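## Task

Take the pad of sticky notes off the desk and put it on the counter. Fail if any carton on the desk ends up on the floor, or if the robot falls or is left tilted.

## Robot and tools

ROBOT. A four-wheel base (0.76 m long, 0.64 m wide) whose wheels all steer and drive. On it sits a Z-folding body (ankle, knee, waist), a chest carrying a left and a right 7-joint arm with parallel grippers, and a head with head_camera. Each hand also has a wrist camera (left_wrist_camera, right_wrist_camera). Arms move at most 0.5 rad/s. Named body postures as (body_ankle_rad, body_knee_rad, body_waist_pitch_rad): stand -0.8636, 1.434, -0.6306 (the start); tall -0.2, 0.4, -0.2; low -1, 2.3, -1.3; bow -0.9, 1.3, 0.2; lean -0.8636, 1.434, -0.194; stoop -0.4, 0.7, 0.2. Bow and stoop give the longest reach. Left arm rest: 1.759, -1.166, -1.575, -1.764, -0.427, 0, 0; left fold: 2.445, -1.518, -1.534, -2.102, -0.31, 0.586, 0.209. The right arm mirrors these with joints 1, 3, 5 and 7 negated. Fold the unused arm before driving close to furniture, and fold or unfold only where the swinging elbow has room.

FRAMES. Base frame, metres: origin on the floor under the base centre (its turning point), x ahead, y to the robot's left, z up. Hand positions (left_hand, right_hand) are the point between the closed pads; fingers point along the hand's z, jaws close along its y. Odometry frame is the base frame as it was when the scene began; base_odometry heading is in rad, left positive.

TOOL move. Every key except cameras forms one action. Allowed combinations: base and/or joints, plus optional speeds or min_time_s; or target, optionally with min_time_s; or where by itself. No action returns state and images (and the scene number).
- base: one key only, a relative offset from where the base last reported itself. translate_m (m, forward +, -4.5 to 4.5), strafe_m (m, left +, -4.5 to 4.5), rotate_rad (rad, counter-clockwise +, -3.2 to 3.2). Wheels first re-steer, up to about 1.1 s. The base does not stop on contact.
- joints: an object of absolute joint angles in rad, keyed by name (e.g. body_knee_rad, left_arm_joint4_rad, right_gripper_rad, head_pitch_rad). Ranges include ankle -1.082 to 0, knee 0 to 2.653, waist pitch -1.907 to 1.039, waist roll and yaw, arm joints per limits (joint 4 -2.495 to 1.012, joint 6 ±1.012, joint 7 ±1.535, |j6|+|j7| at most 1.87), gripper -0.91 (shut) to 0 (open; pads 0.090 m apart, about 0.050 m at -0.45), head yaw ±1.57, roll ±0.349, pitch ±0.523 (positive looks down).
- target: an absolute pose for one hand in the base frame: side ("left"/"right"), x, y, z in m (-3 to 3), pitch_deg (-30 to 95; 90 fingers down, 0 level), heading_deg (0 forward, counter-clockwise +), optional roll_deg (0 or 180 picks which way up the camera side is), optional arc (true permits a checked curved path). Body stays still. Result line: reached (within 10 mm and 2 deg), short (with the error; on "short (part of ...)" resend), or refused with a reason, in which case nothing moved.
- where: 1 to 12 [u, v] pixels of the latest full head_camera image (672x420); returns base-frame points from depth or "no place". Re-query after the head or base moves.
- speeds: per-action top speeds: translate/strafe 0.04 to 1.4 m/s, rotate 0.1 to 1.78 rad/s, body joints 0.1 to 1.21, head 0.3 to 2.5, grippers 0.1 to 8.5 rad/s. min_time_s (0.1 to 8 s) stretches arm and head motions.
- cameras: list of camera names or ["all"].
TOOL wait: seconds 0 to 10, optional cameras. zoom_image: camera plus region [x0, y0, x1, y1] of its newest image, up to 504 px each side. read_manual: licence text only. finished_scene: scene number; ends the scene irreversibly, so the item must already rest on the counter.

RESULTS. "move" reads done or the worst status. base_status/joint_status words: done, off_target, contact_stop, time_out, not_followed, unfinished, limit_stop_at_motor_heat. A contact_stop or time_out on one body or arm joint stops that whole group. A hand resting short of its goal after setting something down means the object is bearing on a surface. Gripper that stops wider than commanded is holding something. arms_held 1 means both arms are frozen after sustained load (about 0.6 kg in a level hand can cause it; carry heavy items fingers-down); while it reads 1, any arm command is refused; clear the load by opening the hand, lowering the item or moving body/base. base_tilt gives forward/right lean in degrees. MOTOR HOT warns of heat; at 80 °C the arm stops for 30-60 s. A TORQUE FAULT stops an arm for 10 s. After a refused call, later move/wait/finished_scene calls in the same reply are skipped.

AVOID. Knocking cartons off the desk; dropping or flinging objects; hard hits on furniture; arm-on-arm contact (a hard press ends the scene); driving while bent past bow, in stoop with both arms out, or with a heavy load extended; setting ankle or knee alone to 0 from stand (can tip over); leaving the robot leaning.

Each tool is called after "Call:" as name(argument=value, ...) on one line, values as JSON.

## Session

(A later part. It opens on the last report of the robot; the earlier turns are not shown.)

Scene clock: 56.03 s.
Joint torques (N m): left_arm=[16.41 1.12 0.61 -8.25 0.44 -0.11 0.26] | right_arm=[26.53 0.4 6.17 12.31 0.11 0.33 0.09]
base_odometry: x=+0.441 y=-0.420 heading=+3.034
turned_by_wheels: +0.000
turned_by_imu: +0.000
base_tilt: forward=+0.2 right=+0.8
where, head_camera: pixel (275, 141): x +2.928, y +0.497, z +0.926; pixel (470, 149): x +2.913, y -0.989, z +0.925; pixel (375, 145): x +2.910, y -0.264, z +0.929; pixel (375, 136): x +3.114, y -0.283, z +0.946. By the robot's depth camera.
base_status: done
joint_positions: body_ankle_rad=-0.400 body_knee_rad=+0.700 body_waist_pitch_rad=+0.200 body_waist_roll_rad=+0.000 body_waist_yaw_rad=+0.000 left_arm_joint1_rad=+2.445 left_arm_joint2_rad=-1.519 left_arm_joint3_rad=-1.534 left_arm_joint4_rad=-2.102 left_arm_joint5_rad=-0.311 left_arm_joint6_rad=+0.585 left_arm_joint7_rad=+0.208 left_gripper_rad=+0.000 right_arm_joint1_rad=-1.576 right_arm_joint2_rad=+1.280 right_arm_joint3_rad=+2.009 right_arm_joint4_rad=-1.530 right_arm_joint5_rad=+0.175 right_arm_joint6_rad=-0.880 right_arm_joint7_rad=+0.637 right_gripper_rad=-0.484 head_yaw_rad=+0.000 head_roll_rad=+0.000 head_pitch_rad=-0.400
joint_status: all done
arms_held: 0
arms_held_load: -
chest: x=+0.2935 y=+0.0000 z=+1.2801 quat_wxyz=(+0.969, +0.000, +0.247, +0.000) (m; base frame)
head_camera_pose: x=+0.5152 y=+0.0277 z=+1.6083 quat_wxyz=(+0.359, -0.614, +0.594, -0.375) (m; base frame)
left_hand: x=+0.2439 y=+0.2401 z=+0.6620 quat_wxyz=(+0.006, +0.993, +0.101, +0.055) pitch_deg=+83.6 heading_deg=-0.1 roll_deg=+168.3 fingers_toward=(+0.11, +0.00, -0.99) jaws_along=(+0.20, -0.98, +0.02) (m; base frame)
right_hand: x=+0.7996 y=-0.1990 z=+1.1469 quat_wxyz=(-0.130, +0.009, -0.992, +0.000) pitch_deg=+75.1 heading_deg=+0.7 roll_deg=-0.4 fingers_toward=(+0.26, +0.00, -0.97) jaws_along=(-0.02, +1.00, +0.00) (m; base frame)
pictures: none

Call:
move(base={"translate_m":2.2}, joints={"head_pitch_rad":0.1}, cameras=["head_camera"])

Call:
move(where=[[400,330],[400,342],[400,300],[400,355],[400,368],[400,380],[400,316]])

Scene clock: 64.93 s.
Joint torques (N m): left_arm=[16.73 1.42 0.43 -7.96 0.47 -0.13 0.29] | right_arm=[27.51 0.54 6.15 12.19 -0.02 0.28 -0.17]
move: done
base_odometry: x=-1.748 y=-0.194 heading=+3.039
turned_by_wheels: +0.005
turned_by_imu: +0.001
base_tilt: forward=+0.2 right=+0.8
base_status: done
joint_positions: body_ankle_rad=-0.400 body_knee_rad=+0.700 body_waist_pitch_rad=+0.200 body_waist_roll_rad=+0.000 body_waist_yaw_rad=+0.000 left_arm_joint1_rad=+2.444 left_arm_joint2_rad=-1.519 left_arm_joint3_rad=-1.534 left_arm_joint4_rad=-2.102 left_arm_joint5_rad=-0.311 left_arm_joint6_rad=+0.585 left_arm_joint7_rad=+0.208 left_gripper_rad=+0.000 right_arm_joint1_rad=-1.575 right_arm_joint2_rad=+1.280 right_arm_joint3_rad=+2.009 right_arm_joint4_rad=-1.530 right_arm_joint5_rad=+0.175 right_arm_joint6_rad=-0.880 right_arm_joint7_rad=+0.637 right_gripper_rad=-0.484 head_yaw_rad=+0.000 head_roll_rad=+0.000 head_pitch_rad=+0.100
joint_status: all done
arms_held: 0
arms_held_load: -
chest: x=+0.2937 y=+0.0000 z=+1.2800 quat_wxyz=(+0.969, +0.000, +0.248, +0.000) (m; base frame)
head_camera_pose: x=+0.5490 y=+0.0277 z=+1.5449 quat_wxyz=(+0.201, -0.688, +0.664, -0.212) (m; base frame)
left_hand: x=+0.2446 y=+0.2399 z=+0.6620 quat_wxyz=(+0.006, +0.993, +0.101, +0.056) pitch_deg=+83.6 heading_deg=-0.2 roll_deg=+168.1 fingers_toward=(+0.11, +0.00, -0.99) jaws_along=(+0.20, -0.98, +0.02) (m; base frame)
right_hand: x=+0.7998 y=-0.1992 z=+1.1468 quat_wxyz=(-0.130, +0.009, -0.992, +0.000) pitch_deg=+75.1 heading_deg=+0.7 roll_deg=-0.3 fingers_toward=(+0.26, +0.00, -0.97) jaws_along=(-0.02, +1.00, +0.00) (m; base frame)
pictures: head_camera
camera_calibration:
head_camera: T_world_to_cam=[[0.0278616, -0.999315, 0.0243431, -0.0252772], [-0.829387, -0.0367037, -0.557468, 1.31759], [0.55798, -0.00465791, -0.829841, 0.975754], [0, 0, 0, 1]] pos_world=[0.549042, 0.0276454, 1.54485]

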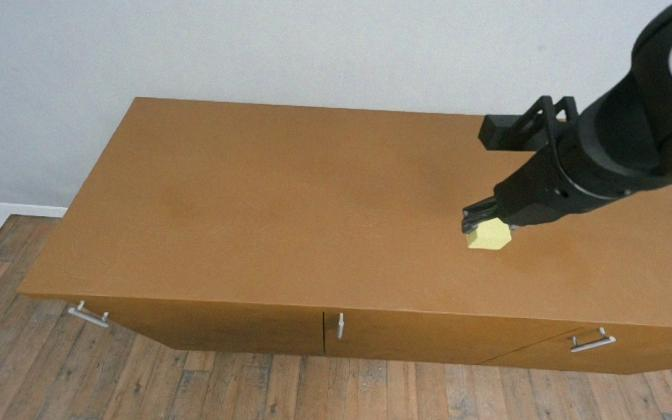

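Scene clock: 64.93 s.
Joint torques (N m): left_arm=[16.73 1.42 0.43 -7.96 0.47 -0.13 0.29] | right_arm=[27.51 0.54 6.15 12.19 -0.02 0.28 -0.17]
base_odometry: x=-1.748 y=-0.194 heading=+3.039
turned_by_wheels: +0.000
turned_by_imu: +0.000
base_tilt: forward=+0.2 right=+0.8
where, head_camera: pixel (400, 330): x +0.764, y -0.158, z +0.665; pixel (400, 342): x +0.767, y -0.188, z +0.509; pixel (400, 300): x +0.760, y -0.110, z +0.917; pixel (400, 355): x +0.769, y -0.230, z +0.291; pixel (400, 368): x +0.765, y -0.283, z +0.014; pixel (400, 380): x +0.719, y -0.280, z +0.009; pixel (400, 316): x +0.763, y -0.133, z +0.796. By the robot's depth camera.
base_status: done
joint_positions: body_ankle_rad=-0.400 body_knee_rad=+0.700 body_waist_pitch_rad=+0.200 body_waist_roll_rad=+0.000 body_waist_yaw_rad=+0.000 left_arm_joint1_rad=+2.444 left_arm_joint2_rad=-1.519 left_arm_joint3_rad=-1.534 left_arm_joint4_rad=-2.102 left_arm_joint5_rad=-0.311 left_arm_joint6_rad=+0.585 left_arm_joint7_rad=+0.208 left_gripper_rad=+0.000 right_arm_joint1_rad=-1.575 right_arm_joint2_rad=+1.280 right_arm_joint3_rad=+2.009 right_arm_joint4_rad=-1.530 right_arm_joint5_rad=+0.175 right_arm_joint6_rad=-0.880 right_arm_joint7_rad=+0.637 right_gripper_rad=-0.484 head_yaw_rad=+0.000 head_roll_rad=+0.000 head_pitch_rad=+0.100
joint_status: all done
arms_held: 0
arms_held_load: -
chest: x=+0.2937 y=+0.0000 z=+1.2800 quat_wxyz=(+0.969, +0.000, +0.248, +0.000) (m; base frame)
head_camera_pose: x=+0.5490 y=+0.0277 z=+1.5449 quat_wxyz=(+0.201, -0.688, +0.664, -0.212) (m; base frame)
left_hand: x=+0.2446 y=+0.2399 z=+0.6620 quat_wxyz=(+0.006, +0.993, +0.101, +0.056) pitch_deg=+83.6 heading_deg=-0.2 roll_deg=+168.1 fingers_toward=(+0.11, +0.00, -0.99) jaws_along=(+0.20, -0.98, +0.02) (m; base frame)
right_hand: x=+0.7998 y=-0.1992 z=+1.1468 quat_wxyz=(-0.130, +0.009, -0.992, +0.000) pitch_deg=+75.1 heading_deg=+0.7 roll_deg=-0.3 fingers_toward=(+0.26, +0.00, -0.97) jaws_along=(-0.02, +1.00, +0.00) (m; base frame)
pictures: none

Call:
move(base={"translate_m":0.17})

Call:
move(target={"side":"right","x":0.789,"y":-0.175,"z":0.944,"pitch_deg":79,"heading_deg":19,"roll_deg":0,"arc":true}, min_time_s=2)

Call:
move(target={"side":"right","x":0.789,"y":-0.175,"z":0.938,"pitch_deg":79,"heading_deg":19,"roll_deg":0}, cameras=["head_camera","right_wrist_camera"])

Call:
zoom_image(camera="head_camera", region=[380, 200, 540, 340])

Scene clock: 69.03 s.
Joint torques (N m): left_arm=[16.89 0.94 0.51 -7.7 0.3 -0.15 0.21] | right_arm=[26.52 1.22 6.35 11.93 -0.05 0.33 0]
move: done
base_odometry: x=-1.917 y=-0.177 heading=+3.040
turned_by_wheels: +0.000
turned_by_imu: +0.000
base_tilt: forward=+0.3 right=+0.8
base_status: done
joint_positions: body_ankle_rad=-0.400 body_knee_rad=+0.700 body_waist_pitch_rad=+0.200 body_waist_roll_rad=+0.000 body_waist_yaw_rad=+0.000 left_arm_joint1_rad=+2.444 left_arm_joint2_rad=-1.519 left_arm_joint3_rad=-1.534 left_arm_joint4_rad=-2.102 left_arm_joint5_rad=-0.311 left_arm_joint6_rad=+0.585 left_arm_joint7_rad=+0.208 left_gripper_rad=+0.000 right_arm_joint1_rad=-1.576 right_arm_joint2_rad=+1.280 right_arm_joint3_rad=+2.009 right_arm_joint4_rad=-1.530 right_arm_joint5_rad=+0.175 right_arm_joint6_rad=-0.880 right_arm_joint7_rad=+0.637 right_gripper_rad=-0.484 head_yaw_rad=+0.000 head_roll_rad=+0.000 head_pitch_rad=+0.100
joint_status: not commanded
arms_held: 0
arms_held_load: -
chest: x=+0.2936 y=+0.0000 z=+1.2800 quat_wxyz=(+0.969, +0.000, +0.248, +0.000) (m; base frame)
head_camera_pose: x=+0.5490 y=+0.0277 z=+1.5449 quat_wxyz=(+0.201, -0.688, +0.664, -0.212) (m; base frame)
left_hand: x=+0.2450 y=+0.2399 z=+0.6620 quat_wxyz=(+0.006, +0.993, +0.101, +0.056) pitch_deg=+83.5 heading_deg=-0.2 roll_deg=+168.1 fingers_toward=(+0.11, +0.00, -0.99) jaws_along=(+0.20, -0.98, +0.02) (m; base frame)
right_hand: x=+0.7997 y=-0.1992 z=+1.1467 quat_wxyz=(-0.129, +0.009, -0.992, +0.000) pitch_deg=+75.1 heading_deg=+0.7 roll_deg=-0.4 fingers_toward=(+0.26, +0.00, -0.97) jaws_along=(-0.02, +1.00, +0.00) (m; base frame)
pictures: none

Scene clock: 71.53 s.
Joint torques (N m): left_arm=[16.36 1.07 0.46 -7.75 0.34 -0.09 0.25] | right_arm=[28.96 1.76 8.43 8.22 -0.55 0.58 -0.45]
move: done
base_odometry: x=-1.917 y=-0.177 heading=+3.040
turned_by_wheels: +0.000
turned_by_imu: +0.000
base_tilt: forward=+0.2 right=+0.8
base_status: not commanded
joint_positions: body_ankle_rad=-0.400 body_knee_rad=+0.700 body_waist_pitch_rad=+0.200 body_waist_roll_rad=+0.000 body_waist_yaw_rad=+0.000 left_arm_joint1_rad=+2.444 left_arm_joint2_rad=-1.519 left_arm_joint3_rad=-1.534 left_arm_joint4_rad=-2.102 left_arm_joint5_rad=-0.311 left_arm_joint6_rad=+0.585 left_arm_joint7_rad=+0.208 left_gripper_rad=+0.000 right_arm_joint1_rad=-2.025 right_arm_joint2_rad=+1.210 right_arm_joint3_rad=+2.088 right_arm_joint4_rad=-1.596 right_arm_joint5_rad=-0.438 right_arm_joint6_rad=-0.660 right_arm_joint7_rad=+0.314 right_gripper_rad=-0.484 head_yaw_rad=+0.000 head_roll_rad=+0.000 head_pitch_rad=+0.100
joint_status: not commanded
arms_held: 0
arms_held_load: -
chest: x=+0.2936 y=+0.0000 z=+1.2800 quat_wxyz=(+0.969, +0.000, +0.248, +0.000) (m; base frame)
head_camera_pose: x=+0.5490 y=+0.0277 z=+1.5449 quat_wxyz=(+0.201, -0.688, +0.664, -0.212) (m; base frame)
left_hand: x=+0.2450 y=+0.2399 z=+0.6620 quat_wxyz=(+0.006, +0.993, +0.101, +0.056) pitch_deg=+83.5 heading_deg=-0.2 roll_deg=+168.1 fingers_toward=(+0.11, +0.00, -0.99) jaws_along=(+0.20, -0.98, +0.02) (m; base frame)
right_hand: x=+0.7887 y=-0.1761 z=+0.9440 quat_wxyz=(-0.094, +0.163, -0.982, -0.016) pitch_deg=+79.1 heading_deg=+18.9 roll_deg=+0.0 fingers_toward=(+0.18, +0.06, -0.98) jaws_along=(-0.32, +0.95, +0.00) (m; base frame)
right_hand_status: reached (straight line, to end with the hand's camera side forward, planned for 2.0 s): 1 mm and 0.2 deg off.
pictures: none

Scene clock: 72.27 s.
Joint torques (N m): left_arm=[16.65 1.24 0.45 -7.73 0.26 -0.08 0.27] | right_arm=[29.07 2.19 7.86 7.81 -0.63 0.37 -0.39]
move: done
base_odometry: x=-1.917 y=-0.177 heading=+3.040
turned_by_wheels: +0.000
turned_by_imu: +0.000
base_tilt: forward=+0.2 right=+0.9
base_status: not commanded
joint_positions: body_ankle_rad=-0.400 body_knee_rad=+0.700 body_waist_pitch_rad=+0.200 body_waist_roll_rad=+0.000 body_waist_yaw_rad=+0.000 left_arm_joint1_rad=+2.444 left_arm_joint2_rad=-1.519 left_arm_joint3_rad=-1.534 left_arm_joint4_rad=-2.102 left_arm_joint5_rad=-0.311 left_arm_joint6_rad=+0.585 left_arm_joint7_rad=+0.208 left_gripper_rad=+0.000 right_arm_joint1_rad=-2.037 right_arm_joint2_rad=+1.212 right_arm_joint3_rad=+2.089 right_arm_joint4_rad=-1.592 right_arm_joint5_rad=-0.444 right_arm_joint6_rad=-0.648 right_arm_joint7_rad=+0.313 right_gripper_rad=-0.484 head_yaw_rad=+0.000 head_roll_rad=+0.000 head_pitch_rad=+0.100
joint_status: not commanded
arms_held: 0
arms_held_load: -
chest: x=+0.2936 y=+0.0000 z=+1.2800 quat_wxyz=(+0.969, +0.000, +0.248, +0.000) (m; base frame)
head_camera_pose: x=+0.5490 y=+0.0277 z=+1.5449 quat_wxyz=(+0.201, -0.688, +0.664, -0.212) (m; base frame)
left_hand: x=+0.2450 y=+0.2399 z=+0.6620 quat_wxyz=(+0.006, +0.993, +0.101, +0.056) pitch_deg=+83.5 heading_deg=-0.2 roll_deg=+168.1 fingers_toward=(+0.11, +0.00, -0.99) jaws_along=(+0.20, -0.98, +0.02) (m; base frame)
right_hand: x=+0.7898 y=-0.1756 z=+0.9395 quat_wxyz=(-0.096, +0.163, -0.982, -0.016) pitch_deg=+78.9 heading_deg=+18.9 roll_deg=+0.0 fingers_toward=(+0.18, +0.06, -0.98) jaws_along=(-0.32, +0.95, +0.00) (m; base frame)
right_hand_status: reached (straight line, to end with the hand's camera side forward, planned for 0.2 s): 2 mm and 0.2 deg off.
pictures: head_camera, right_wrist_camera
camera_calibration:
head_camera: T_world_to_cam=[[0.0278578, -0.999315, 0.024344, -0.0252764], [-0.82934, -0.0367014, -0.557537, 1.31767], [0.558049, -0.00465768, -0.829795, 0.975643], [0, 0, 0, 1]] pos_world=[0.549042, 0.0276454, 1.54485]
right_wrist_camera: T_world_to_cam=[[0.340179, -0.940234, 0.0154727, -0.453231], [-0.885094, -0.314585, 0.342994, 0.328136], [-0.317627, -0.130374, -0.93921, 1.24858], [0, 0, 0, 1]] pos_world=[0.841194, -0.160134, 1.06714]

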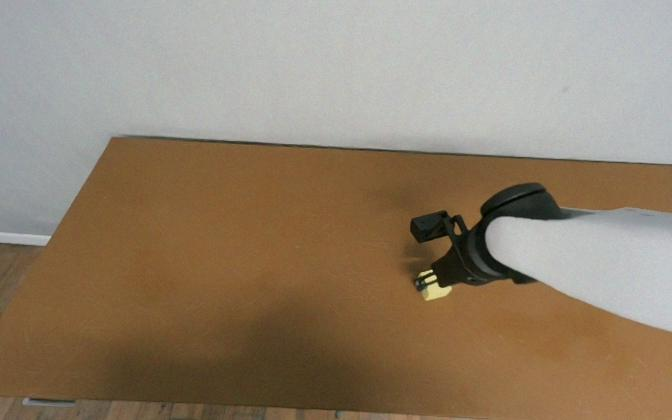

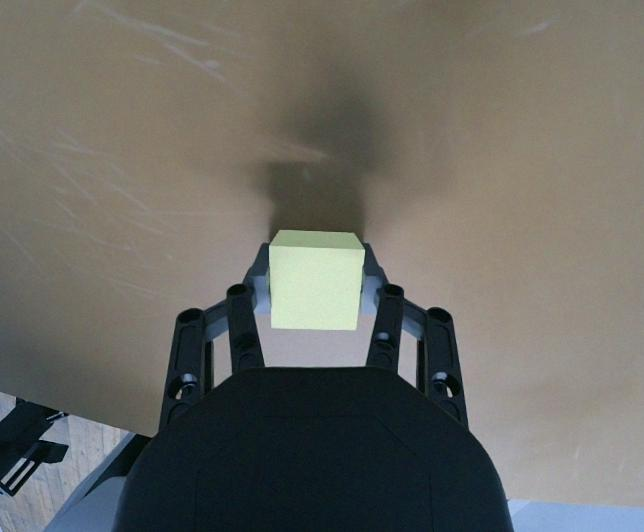

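Scaled by 3.150.

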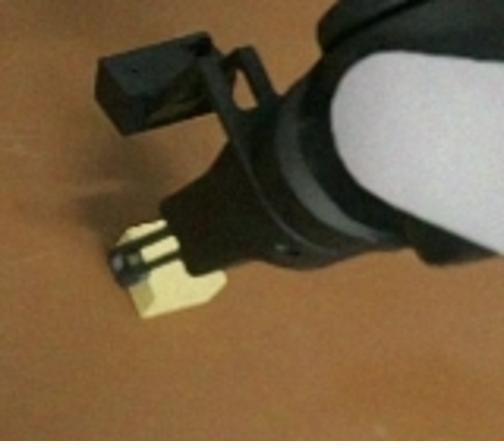

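Call:
move(joints={"right_gripper_rad":-0.15})

Call:
move(target={"side":"right","x":0.79,"y":-0.175,"z":1.03,"pitch_deg":79,"heading_deg":19,"roll_deg":0,"arc":true}, cameras=["right_wrist_camera"])

Scene clock: 74.23 s.
Joint torques (N m): left_arm=[16.88 1.4 0.49 -7.73 0.34 -0.04 0.26] | right_arm=[28.57 1.64 7.85 7.57 -0.68 0.41 -0.39]
move: done
base_odometry: x=-1.917 y=-0.177 heading=+3.040
turned_by_wheels: +0.000
turned_by_imu: +0.000
base_tilt: forward=+0.2 right=+0.9
base_status: not commanded
joint_positions: body_ankle_rad=-0.400 body_knee_rad=+0.700 body_waist_pitch_rad=+0.200 body_waist_roll_rad=+0.000 body_waist_yaw_rad=+0.000 left_arm_joint1_rad=+2.444 left_arm_joint2_rad=-1.519 left_arm_joint3_rad=-1.534 left_arm_joint4_rad=-2.102 left_arm_joint5_rad=-0.311 left_arm_joint6_rad=+0.585 left_arm_joint7_rad=+0.208 left_gripper_rad=+0.000 right_arm_joint1_rad=-2.039 right_arm_joint2_rad=+1.212 right_arm_joint3_rad=+2.089 right_arm_joint4_rad=-1.592 right_arm_joint5_rad=-0.444 right_arm_joint6_rad=-0.648 right_arm_joint7_rad=+0.313 right_gripper_rad=-0.151 head_yaw_rad=+0.000 head_roll_rad=+0.000 head_pitch_rad=+0.100
joint_status: all done
arms_held: 0
arms_held_load: -
chest: x=+0.2936 y=+0.0000 z=+1.2800 quat_wxyz=(+0.969, +0.000, +0.248, +0.000) (m; base frame)
head_camera_pose: x=+0.5490 y=+0.0277 z=+1.5449 quat_wxyz=(+0.201, -0.688, +0.664, -0.212) (m; base frame)
left_hand: x=+0.2450 y=+0.2399 z=+0.6620 quat_wxyz=(+0.006, +0.993, +0.101, +0.056) pitch_deg=+83.5 heading_deg=-0.2 roll_deg=+168.1 fingers_toward=(+0.11, +0.00, -0.99) jaws_along=(+0.20, -0.98, +0.02) (m; base frame)
right_hand: x=+0.7895 y=-0.1755 z=+0.9390 quat_wxyz=(-0.095, +0.163, -0.982, -0.016) pitch_deg=+78.9 heading_deg=+19.0 roll_deg=+0.1 fingers_toward=(+0.18, +0.06, -0.98) jaws_along=(-0.32, +0.95, +0.00) (m; base frame)
pictures: none

Scene clock: 75.50 s.
Joint torques (N m): left_arm=[16.97 0.87 0.43 -7.72 0.35 -0.12 0.3] | right_arm=[29.49 1.23 7.79 9.2 0.32 0.03 0.25]
move: done
base_odometry: x=-1.917 y=-0.177 heading=+3.040
turned_by_wheels: +0.000
turned_by_imu: +0.000
base_tilt: forward=+0.3 right=+0.9
base_status: not commanded
joint_positions: body_ankle_rad=-0.400 body_knee_rad=+0.700 body_waist_pitch_rad=+0.200 body_waist_roll_rad=+0.000 body_waist_yaw_rad=+0.000 left_arm_joint1_rad=+2.444 left_arm_joint2_rad=-1.519 left_arm_joint3_rad=-1.534 left_arm_joint4_rad=-2.102 left_arm_joint5_rad=-0.311 left_arm_joint6_rad=+0.585 left_arm_joint7_rad=+0.208 left_gripper_rad=+0.000 right_arm_joint1_rad=-1.846 right_arm_joint2_rad=+1.200 right_arm_joint3_rad=+2.109 right_arm_joint4_rad=-1.589 right_arm_joint5_rad=-0.350 right_arm_joint6_rad=-0.837 right_arm_joint7_rad=+0.332 right_gripper_rad=-0.150 head_yaw_rad=+0.000 head_roll_rad=+0.000 head_pitch_rad=+0.100
joint_status: not commanded
arms_held: 0
arms_held_load: -
chest: x=+0.2936 y=+0.0000 z=+1.2800 quat_wxyz=(+0.969, +0.000, +0.248, +0.000) (m; base frame)
head_camera_pose: x=+0.5490 y=+0.0277 z=+1.5449 quat_wxyz=(+0.201, -0.688, +0.664, -0.212) (m; base frame)
left_hand: x=+0.2450 y=+0.2399 z=+0.6620 quat_wxyz=(+0.006, +0.993, +0.101, +0.056) pitch_deg=+83.5 heading_deg=-0.2 roll_deg=+168.1 fingers_toward=(+0.11, +0.00, -0.99) jaws_along=(+0.20, -0.98, +0.02) (m; base frame)
right_hand: x=+0.7897 y=-0.1745 z=+1.0290 quat_wxyz=(-0.094, +0.165, -0.982, -0.016) pitch_deg=+79.1 heading_deg=+19.0 roll_deg=-0.1 fingers_toward=(+0.18, +0.06, -0.98) jaws_along=(-0.33, +0.94, +0.00) (m; base frame)
right_hand_status: reached (straight line, to end with the hand's camera side forward, planned for 0.8 s): 1 mm and 0.1 deg off.
pictures: right_wrist_camera
camera_calibration:
right_wrist_camera: T_world_to_cam=[[0.344097, -0.938803, 0.0156927, -0.456643], [-0.882814, -0.317793, 0.345899, 0.292237], [-0.319744, -0.132877, -0.93814, 1.33291], [0, 0, 0, 1]] pos_world=[0.841309, -0.158715, 1.15653]

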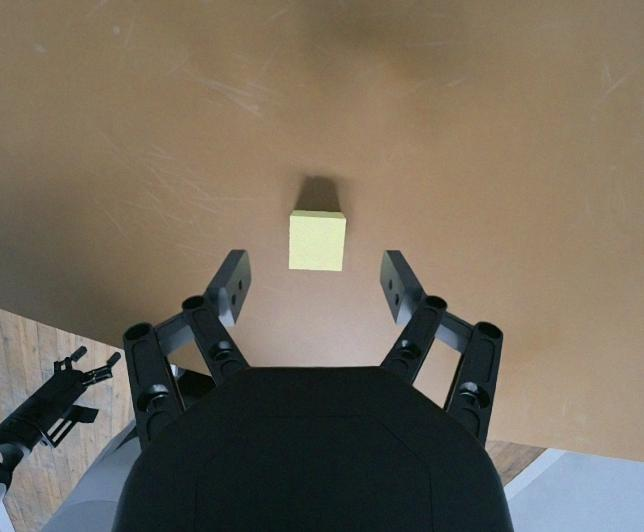

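Call:
finished_scene(scene=3)

The scene is finished: the task was done.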